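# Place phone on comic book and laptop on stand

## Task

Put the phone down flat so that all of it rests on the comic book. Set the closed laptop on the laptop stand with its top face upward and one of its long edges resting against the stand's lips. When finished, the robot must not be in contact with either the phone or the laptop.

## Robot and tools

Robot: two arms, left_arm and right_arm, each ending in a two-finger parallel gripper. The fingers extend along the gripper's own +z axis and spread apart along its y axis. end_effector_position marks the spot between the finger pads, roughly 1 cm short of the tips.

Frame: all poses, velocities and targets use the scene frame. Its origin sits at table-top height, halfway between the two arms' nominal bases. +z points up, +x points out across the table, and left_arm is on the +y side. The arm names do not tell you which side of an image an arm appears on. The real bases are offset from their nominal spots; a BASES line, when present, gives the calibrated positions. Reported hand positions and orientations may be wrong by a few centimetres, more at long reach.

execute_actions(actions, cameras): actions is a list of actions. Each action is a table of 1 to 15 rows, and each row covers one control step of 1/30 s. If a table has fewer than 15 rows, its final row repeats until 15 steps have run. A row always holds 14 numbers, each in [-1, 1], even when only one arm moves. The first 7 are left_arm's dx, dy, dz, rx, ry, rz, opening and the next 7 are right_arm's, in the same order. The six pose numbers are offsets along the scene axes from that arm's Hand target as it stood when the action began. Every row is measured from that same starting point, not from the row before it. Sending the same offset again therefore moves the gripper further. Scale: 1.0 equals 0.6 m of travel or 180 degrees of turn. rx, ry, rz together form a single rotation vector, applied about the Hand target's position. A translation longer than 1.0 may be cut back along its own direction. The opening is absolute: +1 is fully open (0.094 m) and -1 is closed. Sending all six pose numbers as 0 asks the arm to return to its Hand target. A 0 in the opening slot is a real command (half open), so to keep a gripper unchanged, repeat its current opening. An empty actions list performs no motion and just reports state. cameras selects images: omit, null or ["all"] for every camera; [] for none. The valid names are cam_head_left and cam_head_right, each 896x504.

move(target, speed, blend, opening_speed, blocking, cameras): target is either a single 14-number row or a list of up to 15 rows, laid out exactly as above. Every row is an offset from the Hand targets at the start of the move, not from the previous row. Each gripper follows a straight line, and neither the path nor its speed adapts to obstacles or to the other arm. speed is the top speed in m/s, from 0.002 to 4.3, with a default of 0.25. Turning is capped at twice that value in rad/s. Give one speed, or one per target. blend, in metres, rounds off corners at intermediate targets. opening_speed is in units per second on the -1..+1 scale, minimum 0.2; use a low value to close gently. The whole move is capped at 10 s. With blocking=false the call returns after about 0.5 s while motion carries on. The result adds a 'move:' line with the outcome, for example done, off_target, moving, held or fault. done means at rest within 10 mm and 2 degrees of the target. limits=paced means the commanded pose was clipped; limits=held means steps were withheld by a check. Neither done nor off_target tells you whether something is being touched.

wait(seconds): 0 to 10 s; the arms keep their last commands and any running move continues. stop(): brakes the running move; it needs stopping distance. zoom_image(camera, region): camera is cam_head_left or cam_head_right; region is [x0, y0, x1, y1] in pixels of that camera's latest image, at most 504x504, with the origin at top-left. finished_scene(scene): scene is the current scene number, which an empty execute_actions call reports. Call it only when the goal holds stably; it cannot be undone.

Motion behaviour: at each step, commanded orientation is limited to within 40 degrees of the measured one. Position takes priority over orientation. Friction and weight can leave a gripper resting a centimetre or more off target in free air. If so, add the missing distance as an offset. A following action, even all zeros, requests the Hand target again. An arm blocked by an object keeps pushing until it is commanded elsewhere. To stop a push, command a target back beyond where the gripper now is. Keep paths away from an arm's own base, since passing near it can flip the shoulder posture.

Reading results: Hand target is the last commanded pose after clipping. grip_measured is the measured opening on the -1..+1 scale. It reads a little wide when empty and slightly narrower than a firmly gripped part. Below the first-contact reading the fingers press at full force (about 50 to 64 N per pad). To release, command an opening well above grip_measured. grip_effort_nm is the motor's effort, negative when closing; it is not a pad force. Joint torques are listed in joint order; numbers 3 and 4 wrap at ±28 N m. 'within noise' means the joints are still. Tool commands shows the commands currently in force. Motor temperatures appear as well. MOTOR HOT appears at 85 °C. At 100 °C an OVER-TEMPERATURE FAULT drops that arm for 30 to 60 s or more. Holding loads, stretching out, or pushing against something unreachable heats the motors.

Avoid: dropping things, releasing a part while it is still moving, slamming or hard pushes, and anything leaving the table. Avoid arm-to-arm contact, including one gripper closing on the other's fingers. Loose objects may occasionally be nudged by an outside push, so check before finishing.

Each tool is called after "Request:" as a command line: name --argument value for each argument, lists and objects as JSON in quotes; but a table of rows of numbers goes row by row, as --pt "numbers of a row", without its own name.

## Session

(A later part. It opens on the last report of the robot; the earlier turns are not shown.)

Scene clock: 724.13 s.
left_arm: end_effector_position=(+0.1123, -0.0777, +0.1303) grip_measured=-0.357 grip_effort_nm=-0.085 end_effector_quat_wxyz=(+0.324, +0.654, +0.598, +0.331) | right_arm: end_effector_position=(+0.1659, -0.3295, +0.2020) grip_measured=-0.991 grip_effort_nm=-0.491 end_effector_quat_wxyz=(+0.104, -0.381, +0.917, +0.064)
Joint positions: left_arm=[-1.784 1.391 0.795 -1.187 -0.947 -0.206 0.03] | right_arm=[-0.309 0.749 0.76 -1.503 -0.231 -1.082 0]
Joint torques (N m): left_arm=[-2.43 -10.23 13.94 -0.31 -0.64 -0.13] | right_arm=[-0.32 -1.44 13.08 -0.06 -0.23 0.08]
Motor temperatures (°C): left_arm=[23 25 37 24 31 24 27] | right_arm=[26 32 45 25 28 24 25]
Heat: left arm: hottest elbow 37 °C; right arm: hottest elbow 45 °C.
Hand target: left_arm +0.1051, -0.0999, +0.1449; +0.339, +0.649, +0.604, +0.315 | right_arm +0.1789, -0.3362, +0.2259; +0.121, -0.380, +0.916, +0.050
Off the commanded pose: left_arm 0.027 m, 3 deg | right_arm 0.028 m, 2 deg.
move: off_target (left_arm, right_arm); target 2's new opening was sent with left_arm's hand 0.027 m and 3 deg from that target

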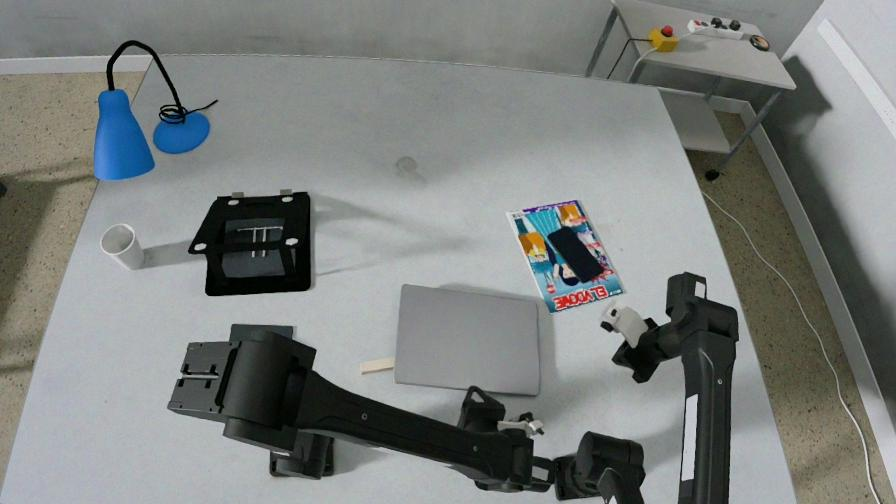

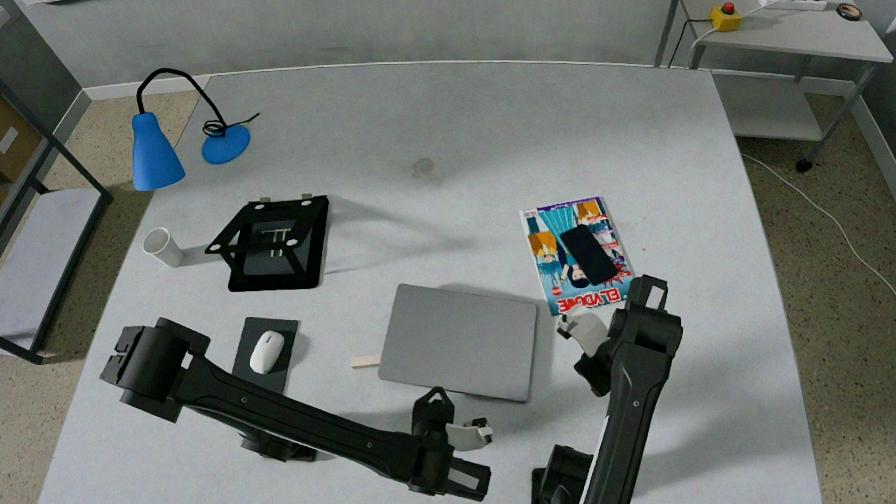

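Request:
move --pt "-0.05 -0.0 0.05 0 0 0 -0.36 0.158 -0.0 -0.1 0 0 -0.25 -1" --pt "-0.05 -0.0 0.05 0 0 0 -0.36 0.158 -0.0 -0.345 0 0 -0.25 -1" --pt "-0.05 -0.0 0.05 0 0 0 -0.36 0.158 0.22 -0.345 0 0 -0.25 -1" --speed '[0.2,0.15,0.08]'

Request:
zoom_image --camera "cam_head_left" --region '[350, 230, 600, 430]'

Scene clock: 736.77 s.
left_arm: end_effector_position=(+0.0856, -0.0795, +0.1602) grip_measured=-0.358 grip_effort_nm=-0.085 end_effector_quat_wxyz=(+0.327, +0.651, +0.598, +0.334) | right_arm: end_effector_position=(+0.2587, -0.2236, +0.0127) grip_measured=-0.991 grip_effort_nm=-0.481 end_effector_quat_wxyz=(+0.123, +0.012, +0.992, -0.015)
Joint positions: left_arm=[-1.865 1.391 0.876 -1.384 -0.933 -0.346 0.03] | right_arm=[0.353 1.247 0.499 -0.603 0.116 0.368 0]
Joint torques (N m): left_arm=[-2.73 -9.93 14.22 -0.81 -0.45 -0.16] | right_arm=[2.67 -5.95 9.42 0.73 -0.52 0.22]
Heat: left arm: hottest elbow 38 °C; right arm: hottest elbow 45 °C.
Hand target: left_arm +0.0752, -0.0999, +0.1748; +0.339, +0.649, +0.604, +0.315 | right_arm +0.2737, -0.2041, +0.0189; +0.131, -0.001, +0.991, +0.000
Off the commanded pose: left_arm 0.027 m, 3 deg | right_arm 0.025 m, 2 deg.
move: off_target (left_arm, right_arm)

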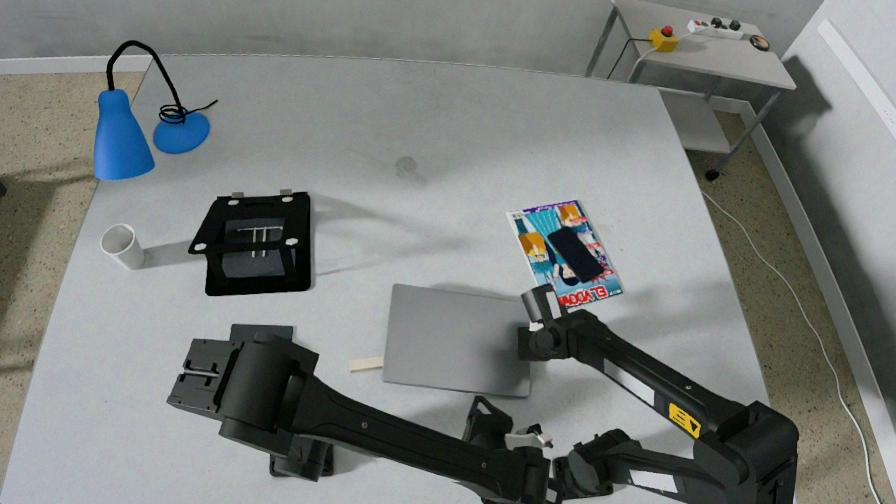

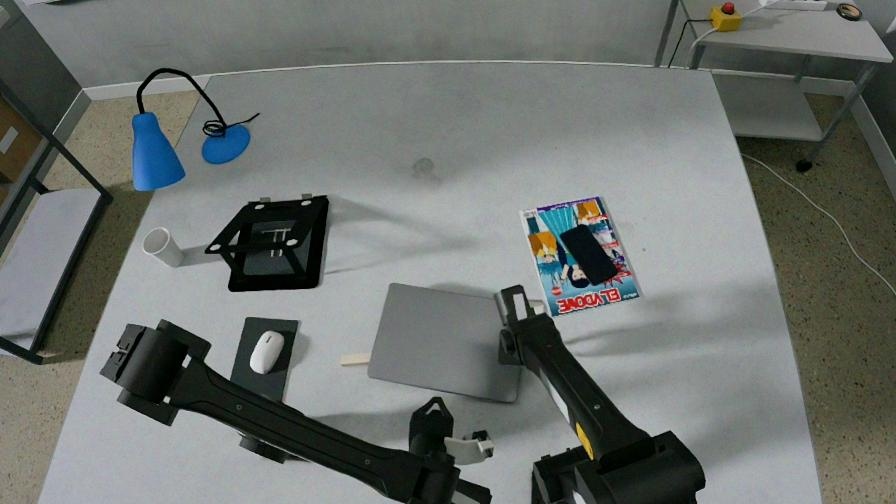

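Scaled by 2.016.

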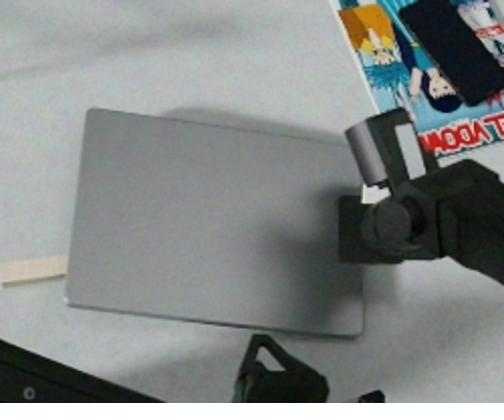

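Request:
move --pt "0 0 0 0 0 0 -0.36 0.0 0.15 0 0 0 0 -1" --speed 0.08

Request:
zoom_image --camera "cam_head_left" --region '[330, 230, 580, 430]'

Request:
zoom_image --camera "cam_head_right" --region '[330, 230, 580, 430]'

Scene clock: 742.73 s.
left_arm: end_effector_position=(+0.0856, -0.0795, +0.1602) grip_measured=-0.358 grip_effort_nm=-0.085 end_effector_quat_wxyz=(+0.326, +0.652, +0.598, +0.334) | right_arm: end_effector_position=(+0.2582, -0.1428, +0.0121) grip_measured=-0.991 grip_effort_nm=-0.481 end_effector_quat_wxyz=(+0.124, +0.012, +0.992, -0.019)
Joint positions: left_arm=[-1.865 1.391 0.876 -1.384 -0.933 -0.346 0.03] | right_arm=[0.612 1.364 0.602 -0.629 0.176 0.626 0]
Joint torques (N m): left_arm=[-2.9 -9.52 14.24 -0.59 -0.43 -0.12] | right_arm=[2.78 -7.18 10.4 0.64 -0.48 0.19]
Heat: left arm: hottest elbow 39 °C; right arm: hottest elbow 44 °C.
Hand target: left_arm +0.0752, -0.0998, +0.1748; +0.339, +0.649, +0.604, +0.315 | right_arm +0.2736, -0.1142, +0.0188; +0.131, -0.001, +0.991, +0.000
Off the commanded pose: left_arm 0.027 m, 3 deg | right_arm 0.033 m, 3 deg.
move: off_target (left_arm, right_arm)

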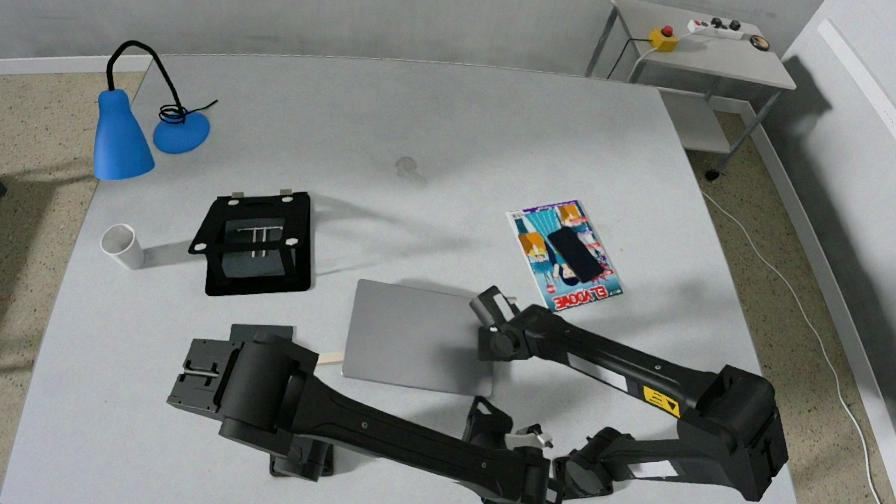

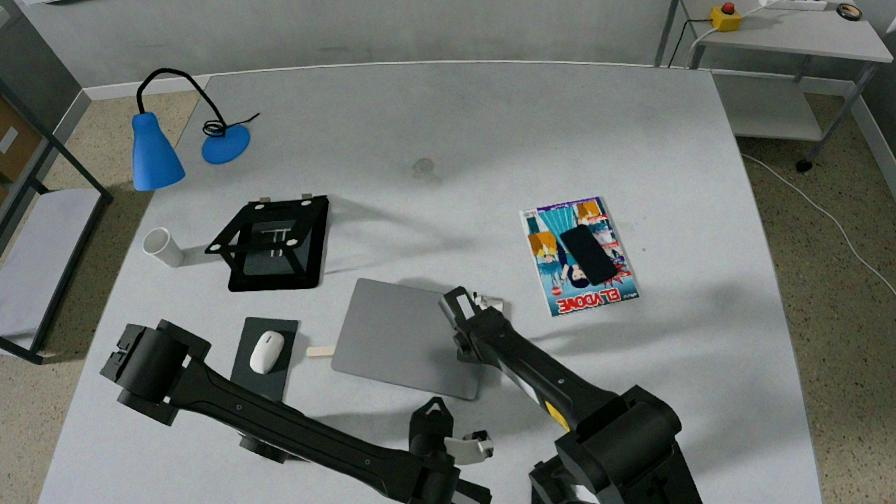

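Scaled by 2.016.

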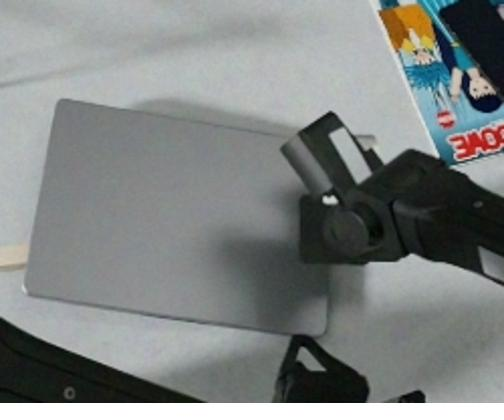

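Scaled by 2.016.

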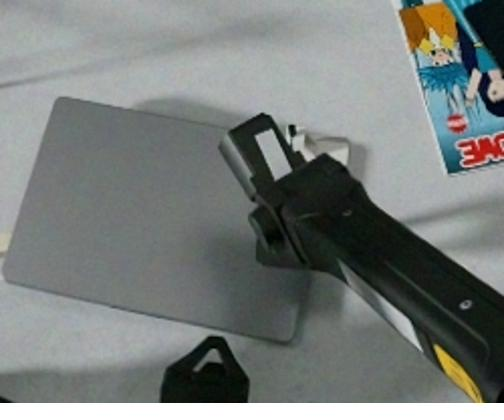

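Request:
move --pt "0 0 0 0 0 0 -0.36 0.0 -0.15 0 0 0 0 -1" --pt "0.03 0.1 0.0 0 0 0 -0.36 0.0 -0.15 0.3 0 0 0 -1" --pt "0.05 0.17 -0.03 0 0 0 -0.36 0.0 -0.35 0.35 0 0 0 -1" --speed 0.15

Request:
zoom_image --camera "cam_head_left" --region '[310, 260, 560, 460]'

Request:
zoom_image --camera "cam_head_right" --region '[300, 260, 550, 460]'

Scene clock: 752.07 s.
left_arm: end_effector_position=(+0.1074, +0.0008, +0.1576) grip_measured=-0.358 grip_effort_nm=-0.090 end_effector_quat_wxyz=(+0.333, +0.648, +0.603, +0.324) | right_arm: end_effector_position=(+0.2580, -0.3199, +0.1992) grip_measured=-0.991 grip_effort_nm=-0.486 end_effector_quat_wxyz=(+0.101, -0.003, +0.995, +0.001)
Joint positions: left_arm=[-1.865 1.145 0.662 -1.388 -0.933 -0.346 0.03] | right_arm=[-0.048 0.952 0.851 -1.268 -0.012 -0.047 0]
Joint torques (N m): left_arm=[-1.44 -7.82 7.82 0.18 -0.43 -0.06] | right_arm=[-0.38 -6.36 13.42 0.14 -0.05 0.06]
Heat: left arm: hottest elbow 39 °C; right arm: hottest elbow 44 °C.
Hand target: left_arm +0.1051, +0.0021, +0.1569; +0.339, +0.649, +0.604, +0.315 | right_arm +0.2737, -0.3242, +0.2288; +0.131, -0.001, +0.991, +0.000
Off the commanded pose: left_arm 0.003 m, 1 deg | right_arm 0.034 m, 3 deg.
move: off_target (right_arm)

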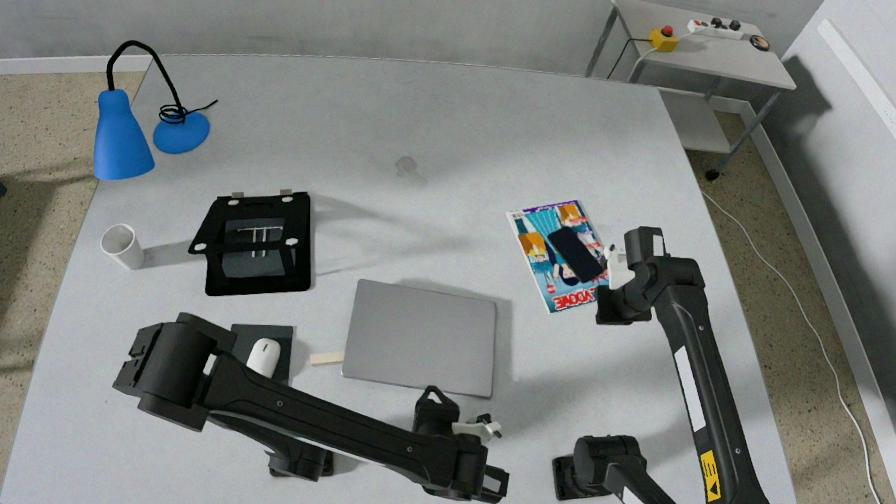

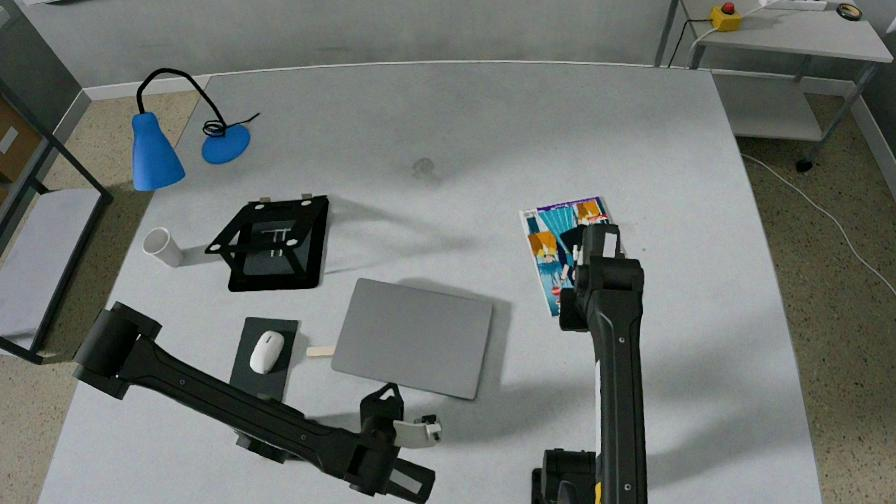

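Scaled by 2.016.

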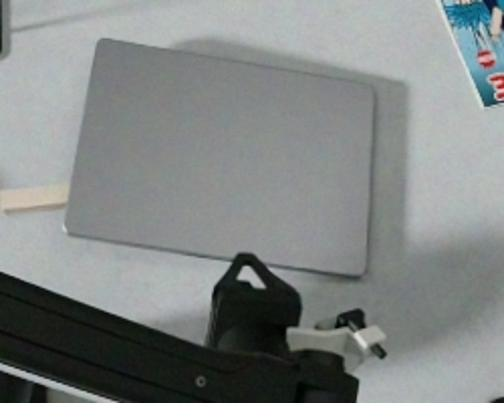

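Scaled by 2.016.

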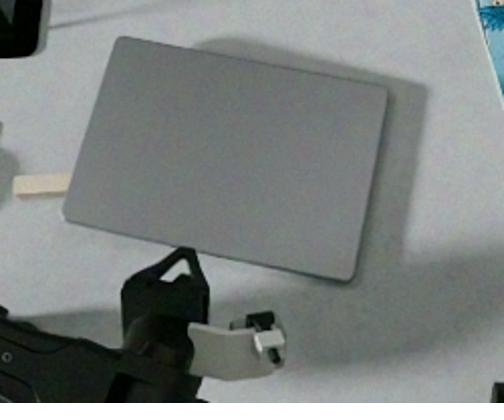

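Request:
move --pt "0.0 0.0 -0.2 0 0 -0.01 -0.36 0.0 0 0 0 0 0 -1" --speed 0.12

Request:
zoom_image --camera "cam_head_left" --region '[330, 340, 530, 500]'

Request:
zoom_image --camera "cam_head_right" --region '[310, 340, 510, 500]'

Scene clock: 757.50 s.
left_arm: end_effector_position=(+0.1063, +0.0000, +0.0404) grip_measured=-0.358 grip_effort_nm=-0.085 end_effector_quat_wxyz=(+0.344, +0.652, +0.602, +0.307) | right_arm: end_effector_position=(+0.2579, -0.3198, +0.1991) grip_measured=-0.991 grip_effort_nm=-0.481 end_effector_quat_wxyz=(+0.101, -0.003, +0.995, +0.002)
Joint positions: left_arm=[-1.871 1.401 0.48 -0.892 -0.936 -0.315 0.03] | right_arm=[-0.048 0.952 0.851 -1.268 -0.012 -0.048 0]
Joint torques (N m): left_arm=[-1.61 -6.77 5.44 0.24 -0.66 0.04] | right_arm=[-0.32 -6.36 13.38 0.16 -0.05 0.09]
Heat: left arm: hottest elbow 38 °C; right arm: hottest elbow 46 °C.
Hand target: left_arm +0.1052, +0.0021, +0.0369; +0.344, +0.658, +0.594, +0.310 | right_arm +0.2736, -0.3241, +0.2288; +0.131, -0.001, +0.991, +0.000
Off the commanded pose: left_arm 0.004 m, 1 deg | right_arm 0.034 m, 3 deg.
move: off_target (right_arm)

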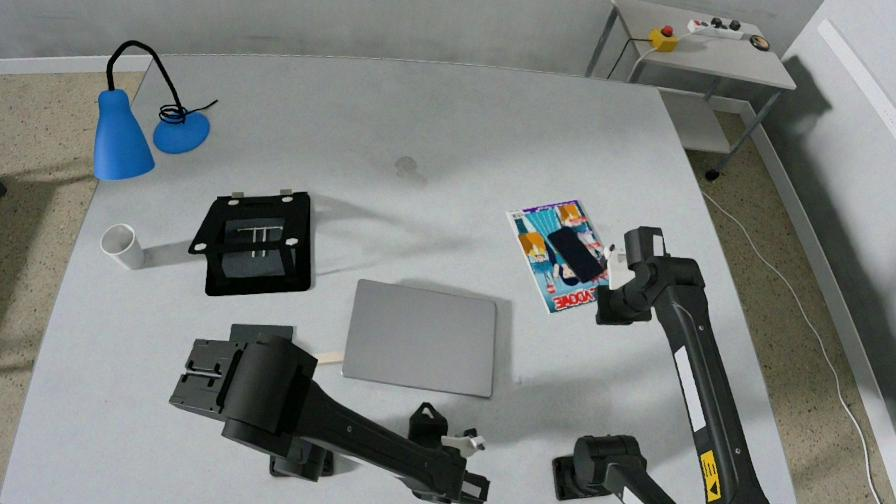

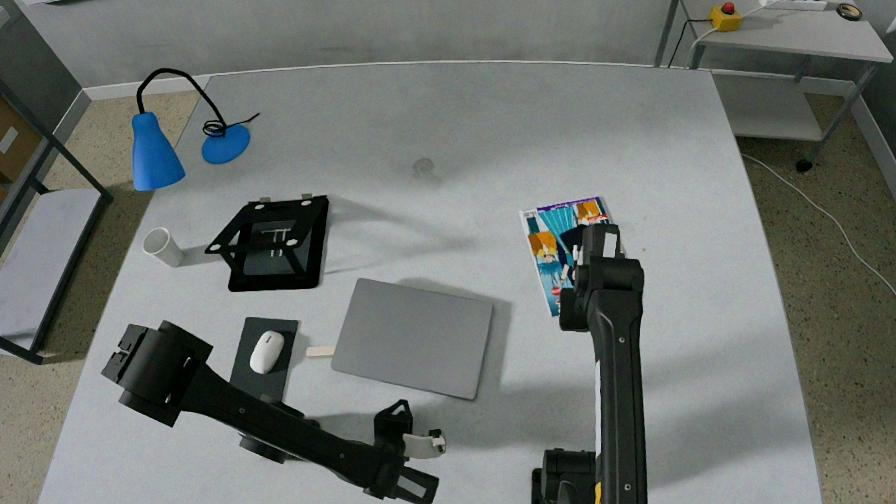

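Scaled by 2.520.

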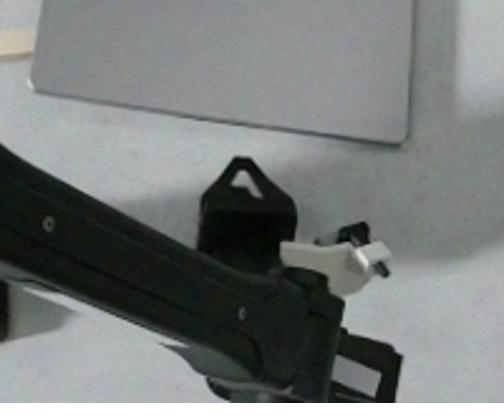

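Scaled by 2.520.

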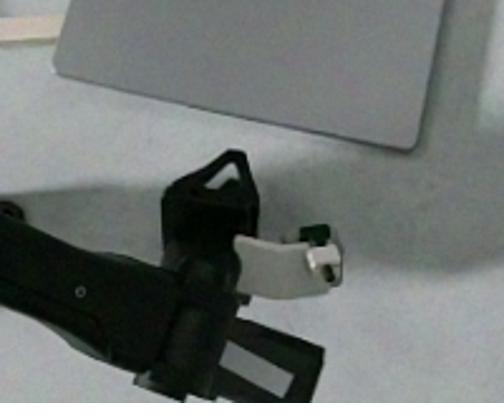

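Request:
move --pt "0.0 0.0083 -0.02 0 0 0 -0.36 0.0 0 0 0 0 0 -1" --pt "0.065 0.0 -0.02 0 0 0 -0.36 0.0 0 0 0 0 0 -1" --speed 0.06

Request:
zoom_image --camera "cam_head_left" --region '[330, 340, 530, 500]'

Request:
zoom_image --camera "cam_head_right" --region '[310, 340, 510, 500]'

Scene clock: 763.90 s.
left_arm: end_effector_position=(+0.1404, -0.0003, +0.0236) grip_measured=-0.358 grip_effort_nm=-0.085 end_effector_quat_wxyz=(+0.342, +0.663, +0.588, +0.313) | right_arm: end_effector_position=(+0.2579, -0.3198, +0.1991) grip_measured=-0.991 grip_effort_nm=-0.481 end_effector_quat_wxyz=(+0.101, -0.003, +0.995, +0.002)
Joint positions: left_arm=[-1.731 1.4 0.408 -0.619 -0.963 -0.034 0.03] | right_arm=[-0.048 0.952 0.851 -1.268 -0.012 -0.048 0]
Joint torques (N m): left_arm=[-0.26 -9.41 5.04 0.83 -0.5 0.06] | right_arm=[-0.44 -6.42 13.39 0.14 -0.04 0.09]
Heat: left arm: hottest elbow 37 °C; right arm: hottest elbow 47 °C.
Hand target: left_arm +0.1442, +0.0022, +0.0249; +0.344, +0.658, +0.594, +0.310 | right_arm +0.2736, -0.3241, +0.2288; +0.131, -0.001, +0.991, +0.000
Off the commanded pose: left_arm 0.005 m, 1 deg | right_arm 0.034 m, 3 deg.
move: off_target (right_arm)

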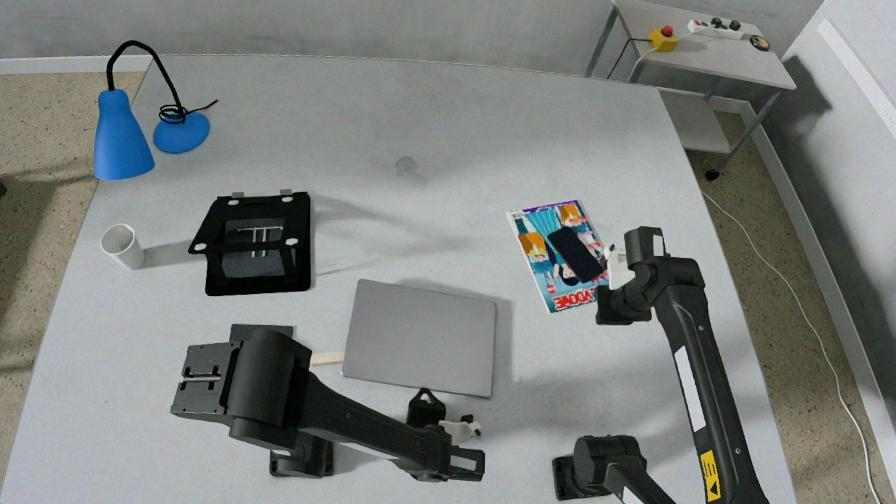

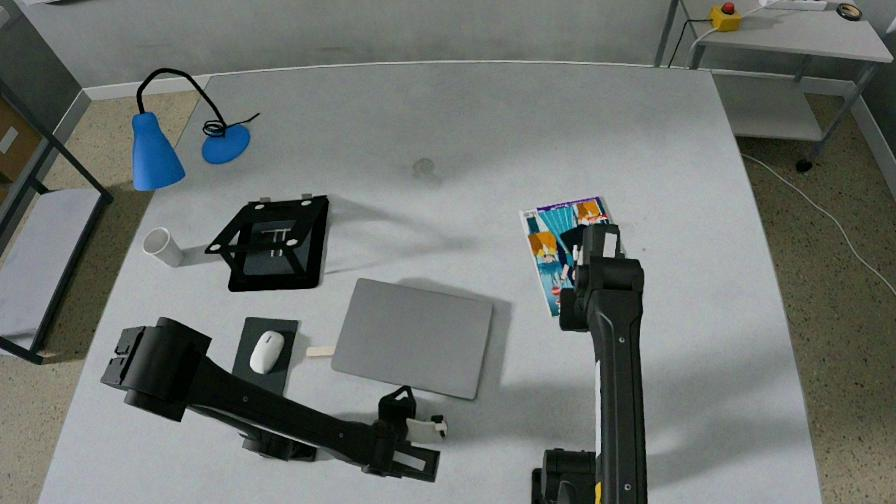

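Scaled by 2.520.

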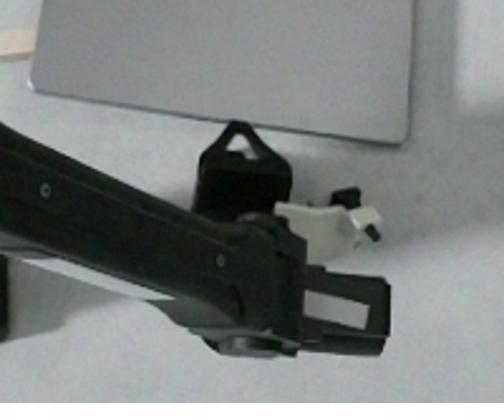

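Scaled by 2.520.

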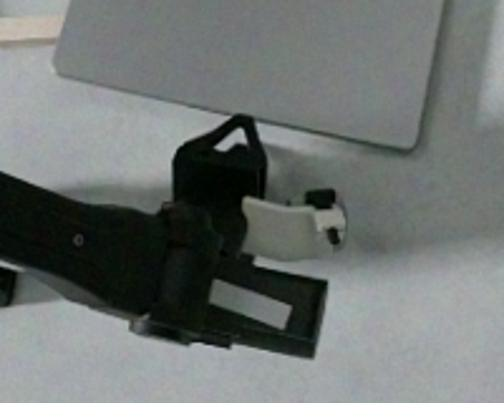

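Request:
move --pt "0.045 -0.005 0.003 0 0 0 -0.36 0.0 0 0 0 0 0 -1" --speed 0.04

Request:
zoom_image --camera "cam_head_left" --region '[330, 340, 530, 500]'

Request:
zoom_image --camera "cam_head_right" --region '[310, 340, 510, 500]'

Scene clock: 768.57 s.
left_arm: end_effector_position=(+0.1675, -0.0034, +0.0252) grip_measured=-0.358 grip_effort_nm=-0.085 end_effector_quat_wxyz=(+0.341, +0.663, +0.588, +0.313) | right_arm: end_effector_position=(+0.2579, -0.3198, +0.1991) grip_measured=-0.991 grip_effort_nm=-0.486 end_effector_quat_wxyz=(+0.101, -0.003, +0.995, +0.002)
Joint positions: left_arm=[-1.613 1.366 0.381 -0.459 -0.957 0.172 0.03] | right_arm=[-0.048 0.952 0.851 -1.268 -0.012 -0.048 0]
Joint torques (N m): left_arm=[-0.21 -8.18 5.29 0.98 -0.44 0.01] | right_arm=[-0.5 -6.36 13.39 0.16 -0.04 0.08]
Heat: left arm: hottest elbow 36 °C; right arm: hottest elbow 48 °C.
Hand target: left_arm +0.1711, -0.0009, +0.0267; +0.343, +0.658, +0.594, +0.310 | right_arm +0.2736, -0.3241, +0.2288; +0.131, -0.001, +0.991, +0.000
Off the commanded pose: left_arm 0.005 m, 1 deg | right_arm 0.034 m, 3 deg.
move: off_target (right_arm)

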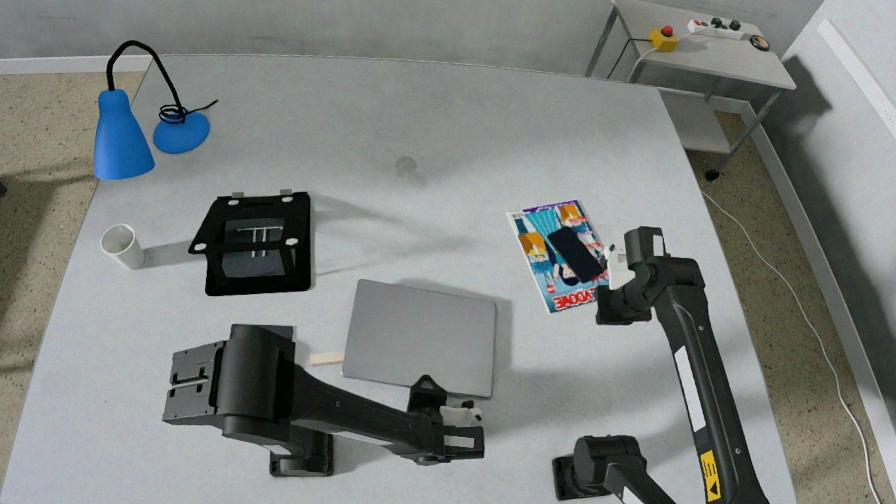

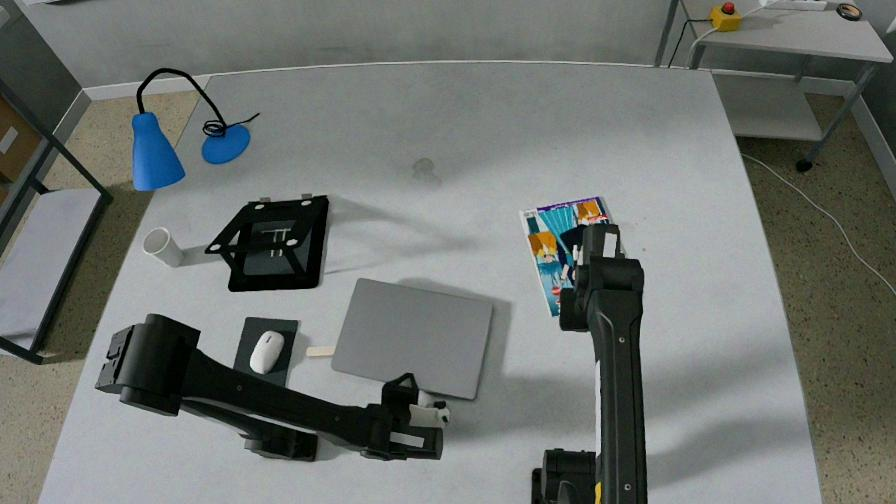

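Scaled by 2.520.

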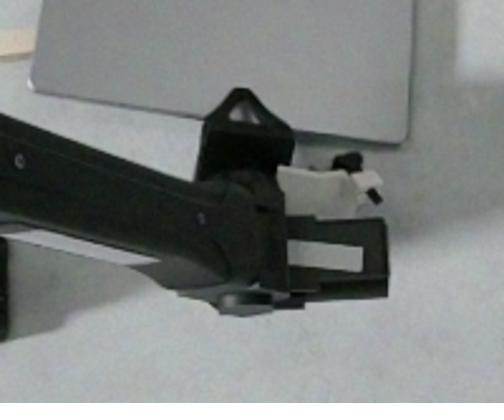

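Scaled by 2.520.

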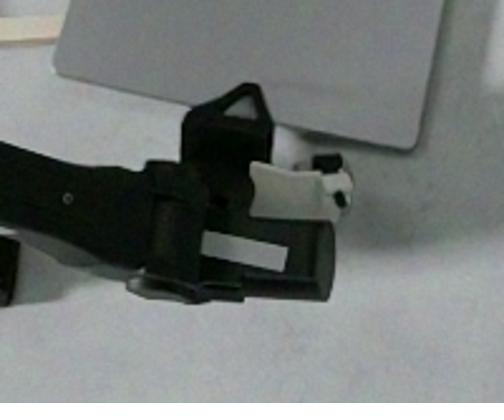

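Request:
move --pt "0.05 -0.006 0.0 0 0 0 -0.36 0.0 0 0 0 0 0 -1" --speed 0.04

Request:
zoom_image --camera "cam_head_left" --region '[330, 340, 530, 500]'

Request:
zoom_image --camera "cam_head_right" --region '[310, 340, 510, 500]'

Scene clock: 772.63 s.
left_arm: end_effector_position=(+0.1924, -0.0082, +0.0237) grip_measured=-0.358 grip_effort_nm=-0.081 end_effector_quat_wxyz=(+0.340, +0.668, +0.585, +0.308) | right_arm: end_effector_position=(+0.2579, -0.3198, +0.1991) grip_measured=-0.991 grip_effort_nm=-0.481 end_effector_quat_wxyz=(+0.101, -0.003, +0.995, +0.002)
Joint positions: left_arm=[-1.502 1.356 0.358 -0.283 -0.922 0.375 0.03] | right_arm=[-0.048 0.952 0.851 -1.268 -0.012 -0.048 0]
Joint torques (N m): left_arm=[1.26 -9.05 5.67 1.4 -0.61 0.09] | right_arm=[-0.32 -6.24 13.41 0.17 -0.05 0.08]
Heat: left arm: hottest elbow 36 °C; right arm: hottest elbow 49 °C.
Hand target: left_arm +0.2012, -0.0044, +0.0266; +0.343, +0.658, +0.594, +0.310 | right_arm +0.2736, -0.3241, +0.2288; +0.131, -0.001, +0.991, +0.000
Off the commanded pose: left_arm 0.010 m, 2 deg | right_arm 0.034 m, 3 deg.
move: off_target (right_arm)

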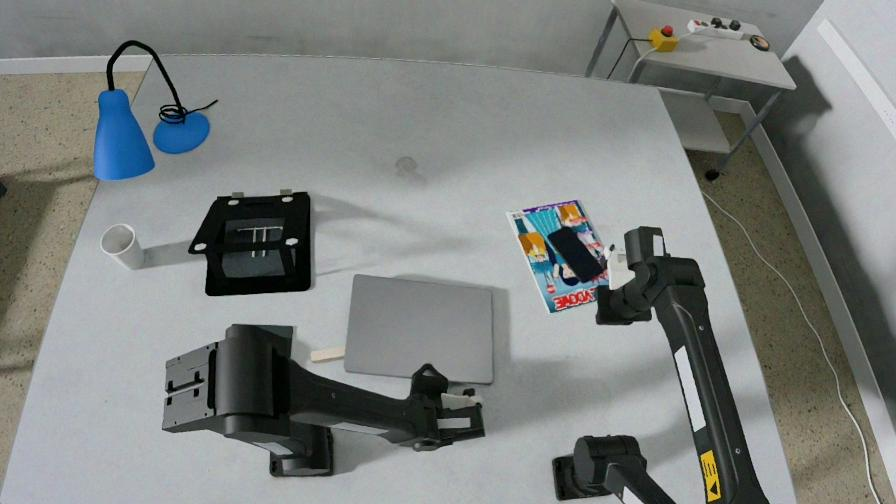

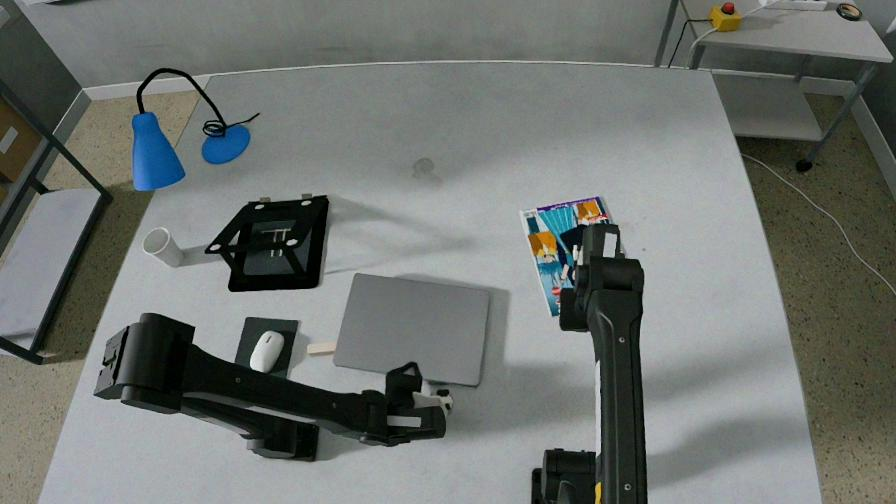

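Scaled by 2.520.

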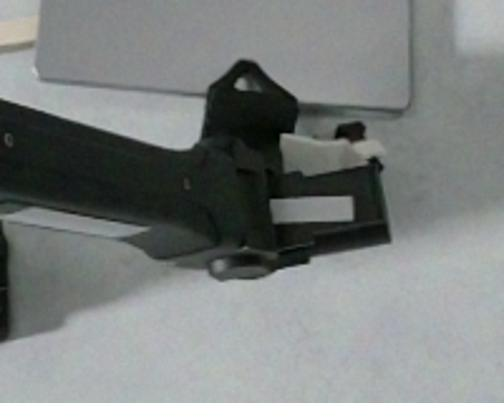

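Scaled by 2.520.

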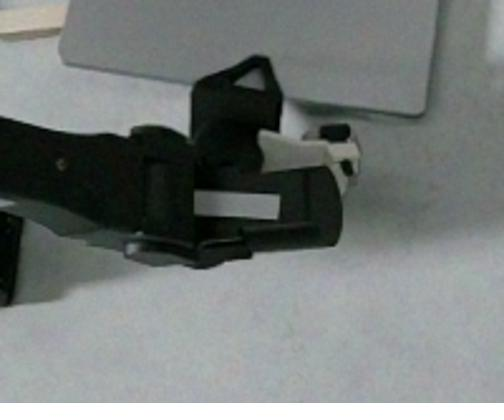

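Request:
move --pt "-0.01 0.0 0.002 0 -0.072 0 -0.36 0.0 0 0 0 0 0 -1" --speed 0.06

Request:
zoom_image --camera "cam_head_left" --region '[330, 340, 530, 500]'

Request:
zoom_image --camera "cam_head_right" --region '[310, 340, 510, 500]'

Scene clock: 786.70 s.
left_arm: end_effector_position=(+0.1963, -0.0042, +0.0275) grip_measured=-0.358 grip_effort_nm=-0.081 end_effector_quat_wxyz=(+0.400, +0.624, +0.551, +0.383) | right_arm: end_effector_position=(+0.2579, -0.3198, +0.1991) grip_measured=-0.991 grip_effort_nm=-0.486 end_effector_quat_wxyz=(+0.101, -0.003, +0.995, +0.002)
Joint positions: left_arm=[-1.565 1.485 0.338 -0.15 -1.157 0.338 0.03] | right_arm=[-0.048 0.952 0.851 -1.268 -0.012 -0.048 0]
Joint torques (N m): left_arm=[-2.08 -7.71 4.53 1.35 -1.05 -0.11] | right_arm=[-0.32 -6.3 13.38 0.13 -0.04 0.09]
Motor temperatures (°C): left_arm=[23 25 35 24 30 24 27] | right_arm=[26 31 51 25 27 23 25]
Heat: left arm: hottest elbow 35 °C; right arm: hottest elbow 51 °C.
Hand target: left_arm +0.1951, -0.0044, +0.0278; +0.408, +0.619, +0.551, +0.382 | right_arm +0.2736, -0.3241, +0.2288; +0.131, -0.001, +0.991, +0.000
Off the commanded pose: left_arm 0.001 m, 1 deg | right_arm 0.034 m, 3 deg.
move: off_target (right_arm)

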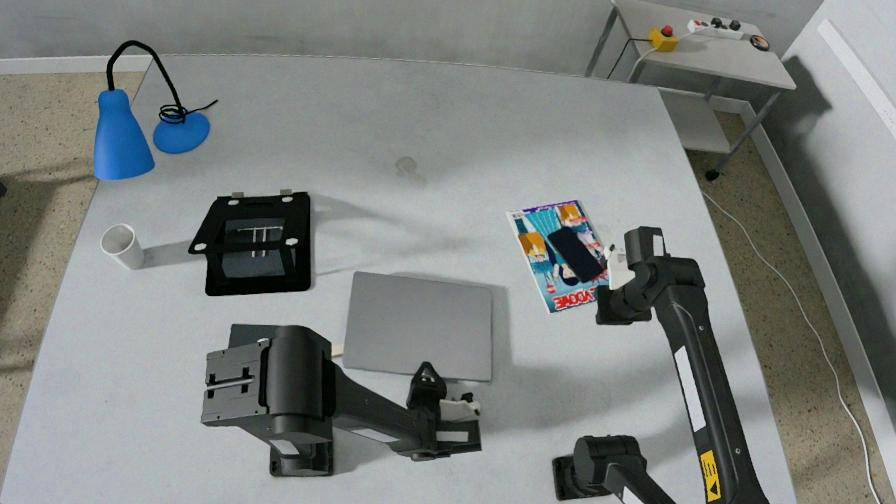

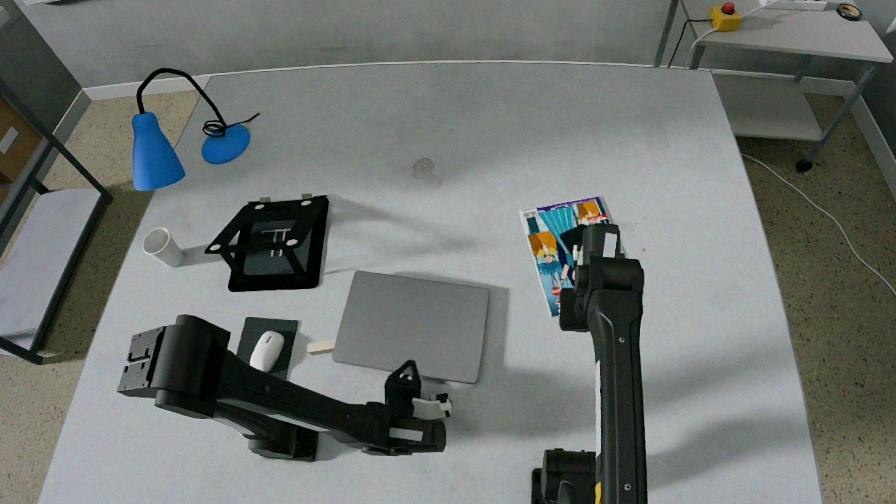

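Scaled by 2.520.

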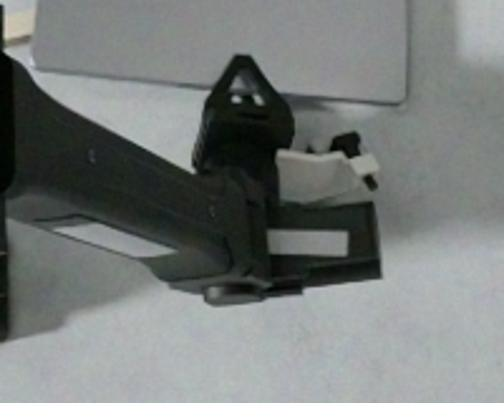

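Scaled by 2.520.

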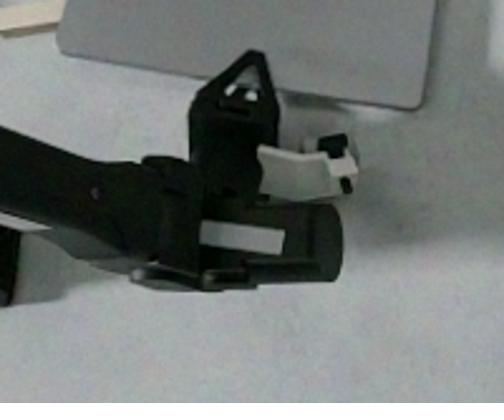

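Request:
move --pt "0.02 -0.002 0.0 0 0 0 -0.66 0.0 0 0 0 0 0 -1" --speed 0.04 --opening_speed 0.2

Request:
zoom_image --camera "cam_head_left" --region '[330, 340, 530, 500]'

Request:
zoom_image --camera "cam_head_right" --region '[310, 340, 510, 500]'

Scene clock: 791.63 s.
left_arm: end_effector_position=(+0.2010, -0.0078, +0.0287) grip_measured=-0.546 grip_effort_nm=-1.004 end_effector_quat_wxyz=(+0.412, +0.622, +0.548, +0.378) | right_arm: end_effector_position=(+0.2579, -0.3198, +0.1991) grip_measured=-0.991 grip_effort_nm=-0.486 end_effector_quat_wxyz=(+0.101, -0.003, +0.995, +0.002)
Joint positions: left_arm=[-1.547 1.487 0.317 -0.027 -1.157 0.426 0.021] | right_arm=[-0.048 0.952 0.851 -1.268 -0.012 -0.048 0]
Joint torques (N m): left_arm=[-0.38 -7.82 4.81 1.83 -0.42 0.12] | right_arm=[-0.38 -6.48 13.38 0.14 -0.04 0.08]
Heat: left arm: hottest elbow 35 °C; right arm: hottest elbow 51 °C.
Hand target: left_arm +0.2071, -0.0057, +0.0279; +0.408, +0.619, +0.551, +0.382 | right_arm +0.2736, -0.3241, +0.2288; +0.131, -0.001, +0.991, +0.000
Off the commanded pose: left_arm 0.007 m, 1 deg | right_arm 0.034 m, 3 deg.
move: off_target (right_arm)

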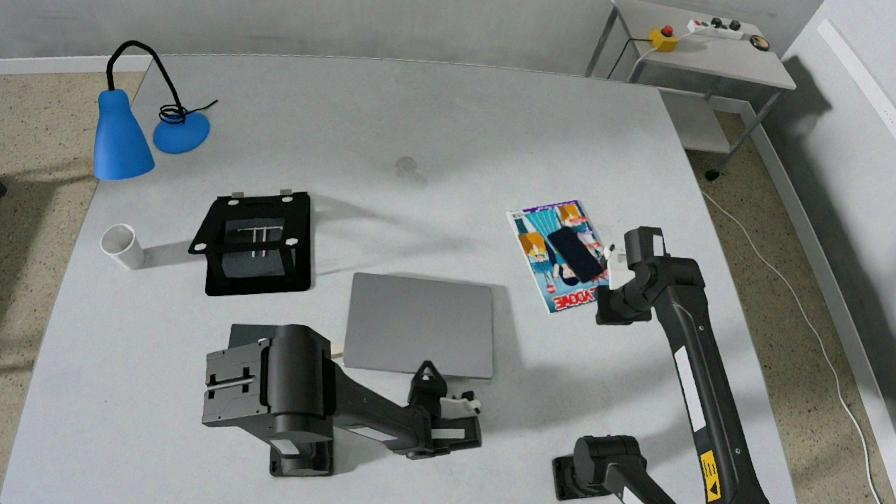

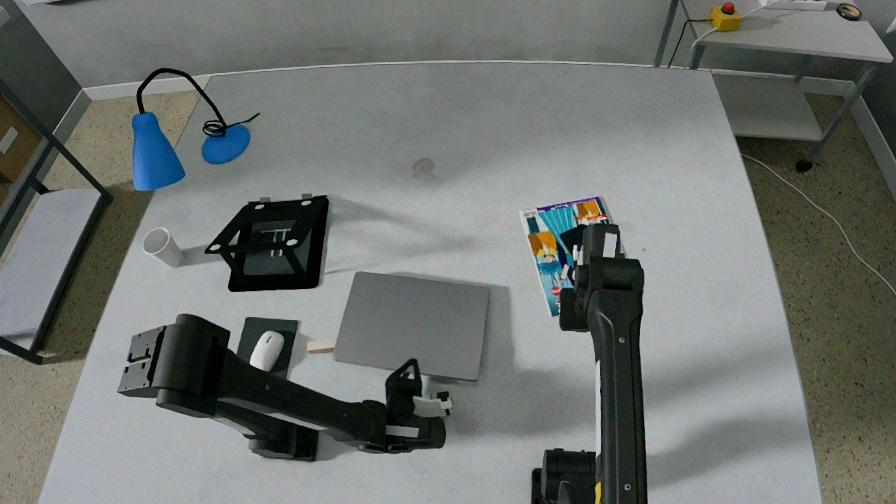

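Scaled by 2.520.

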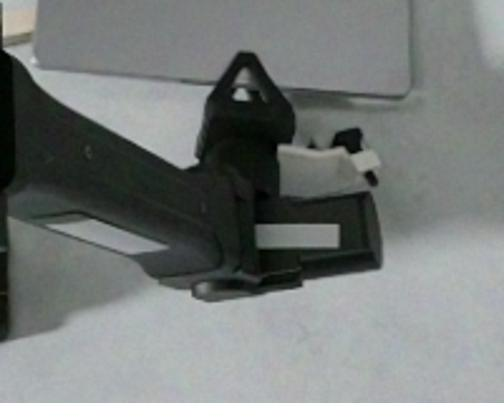

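Scaled by 2.520.

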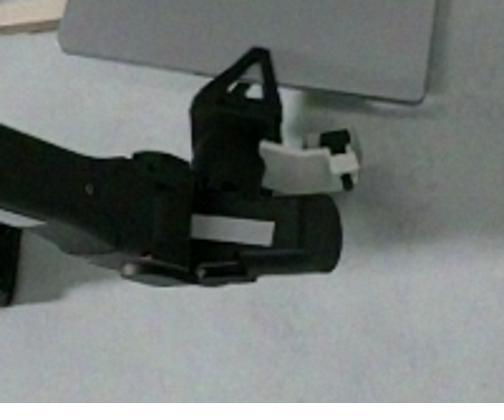

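Request:
move --pt "0.01 0.0 0.09 0 0 0 -0.7 0.0 0 0 0 0 0 -1" --speed 0.04

Request:
zoom_image --camera "cam_head_left" --region '[330, 240, 530, 440]'

Request:
zoom_image --camera "cam_head_right" --region '[310, 240, 510, 440]'

Scene clock: 799.23 s.
left_arm: end_effector_position=(+0.2076, +0.0048, +0.0637) grip_measured=-0.613 grip_effort_nm=-1.004 end_effector_quat_wxyz=(+0.399, +0.626, +0.553, +0.377) | right_arm: end_effector_position=(+0.2579, -0.3198, +0.1991) grip_measured=-0.991 grip_effort_nm=-0.486 end_effector_quat_wxyz=(+0.101, -0.003, +0.995, +0.002)
Joint positions: left_arm=[-1.51 1.275 0.317 -0.219 -1.127 0.465 0.018] | right_arm=[-0.048 0.952 0.851 -1.268 -0.012 -0.048 0]
Joint torques (N m): left_arm=[-1.2 -9 9.7 0.39 -1.23 0.33] | right_arm=[-0.38 -6.42 13.37 0.16 -0.05 0.09]
Heat: left arm: hottest elbow 34 °C; right arm: hottest elbow 52 °C.
Hand target: left_arm +0.2131, -0.0057, +0.0818; +0.408, +0.619, +0.551, +0.382 | right_arm +0.2736, -0.3241, +0.2288; +0.131, -0.001, +0.991, +0.000
Off the commanded pose: left_arm 0.022 m, 1 deg | right_arm 0.034 m, 3 deg.
move: off_target (left_arm, right_arm)

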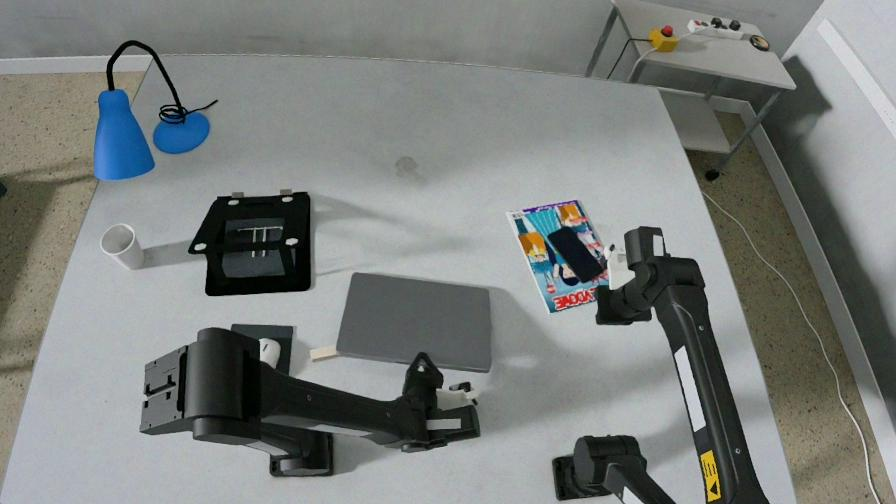

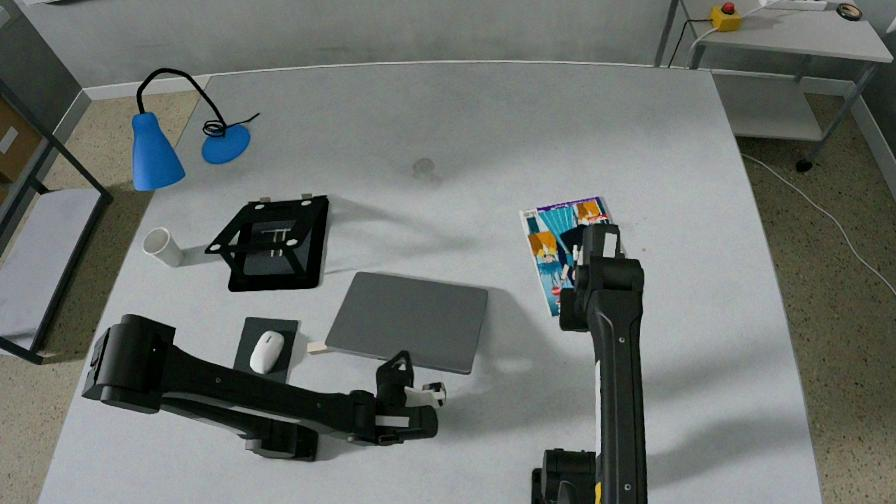

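Scaled by 2.520.

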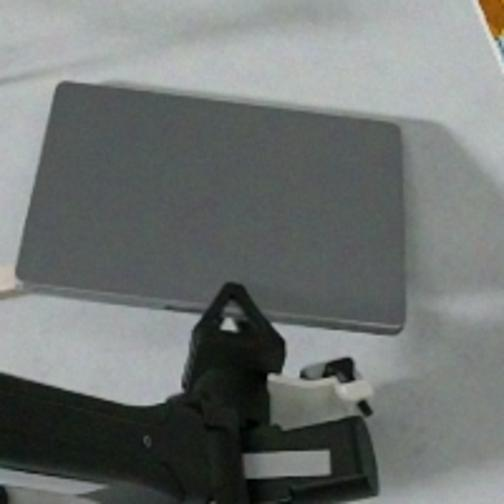

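Scaled by 2.520.

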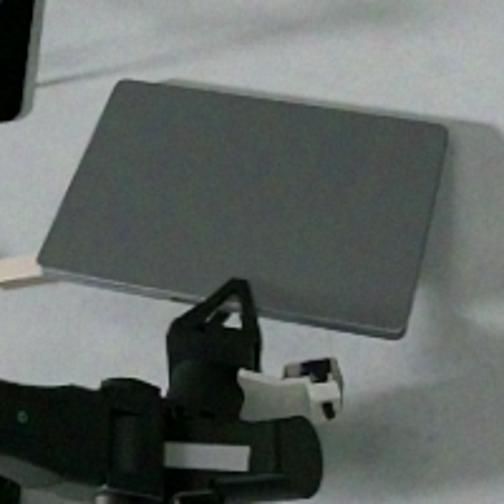

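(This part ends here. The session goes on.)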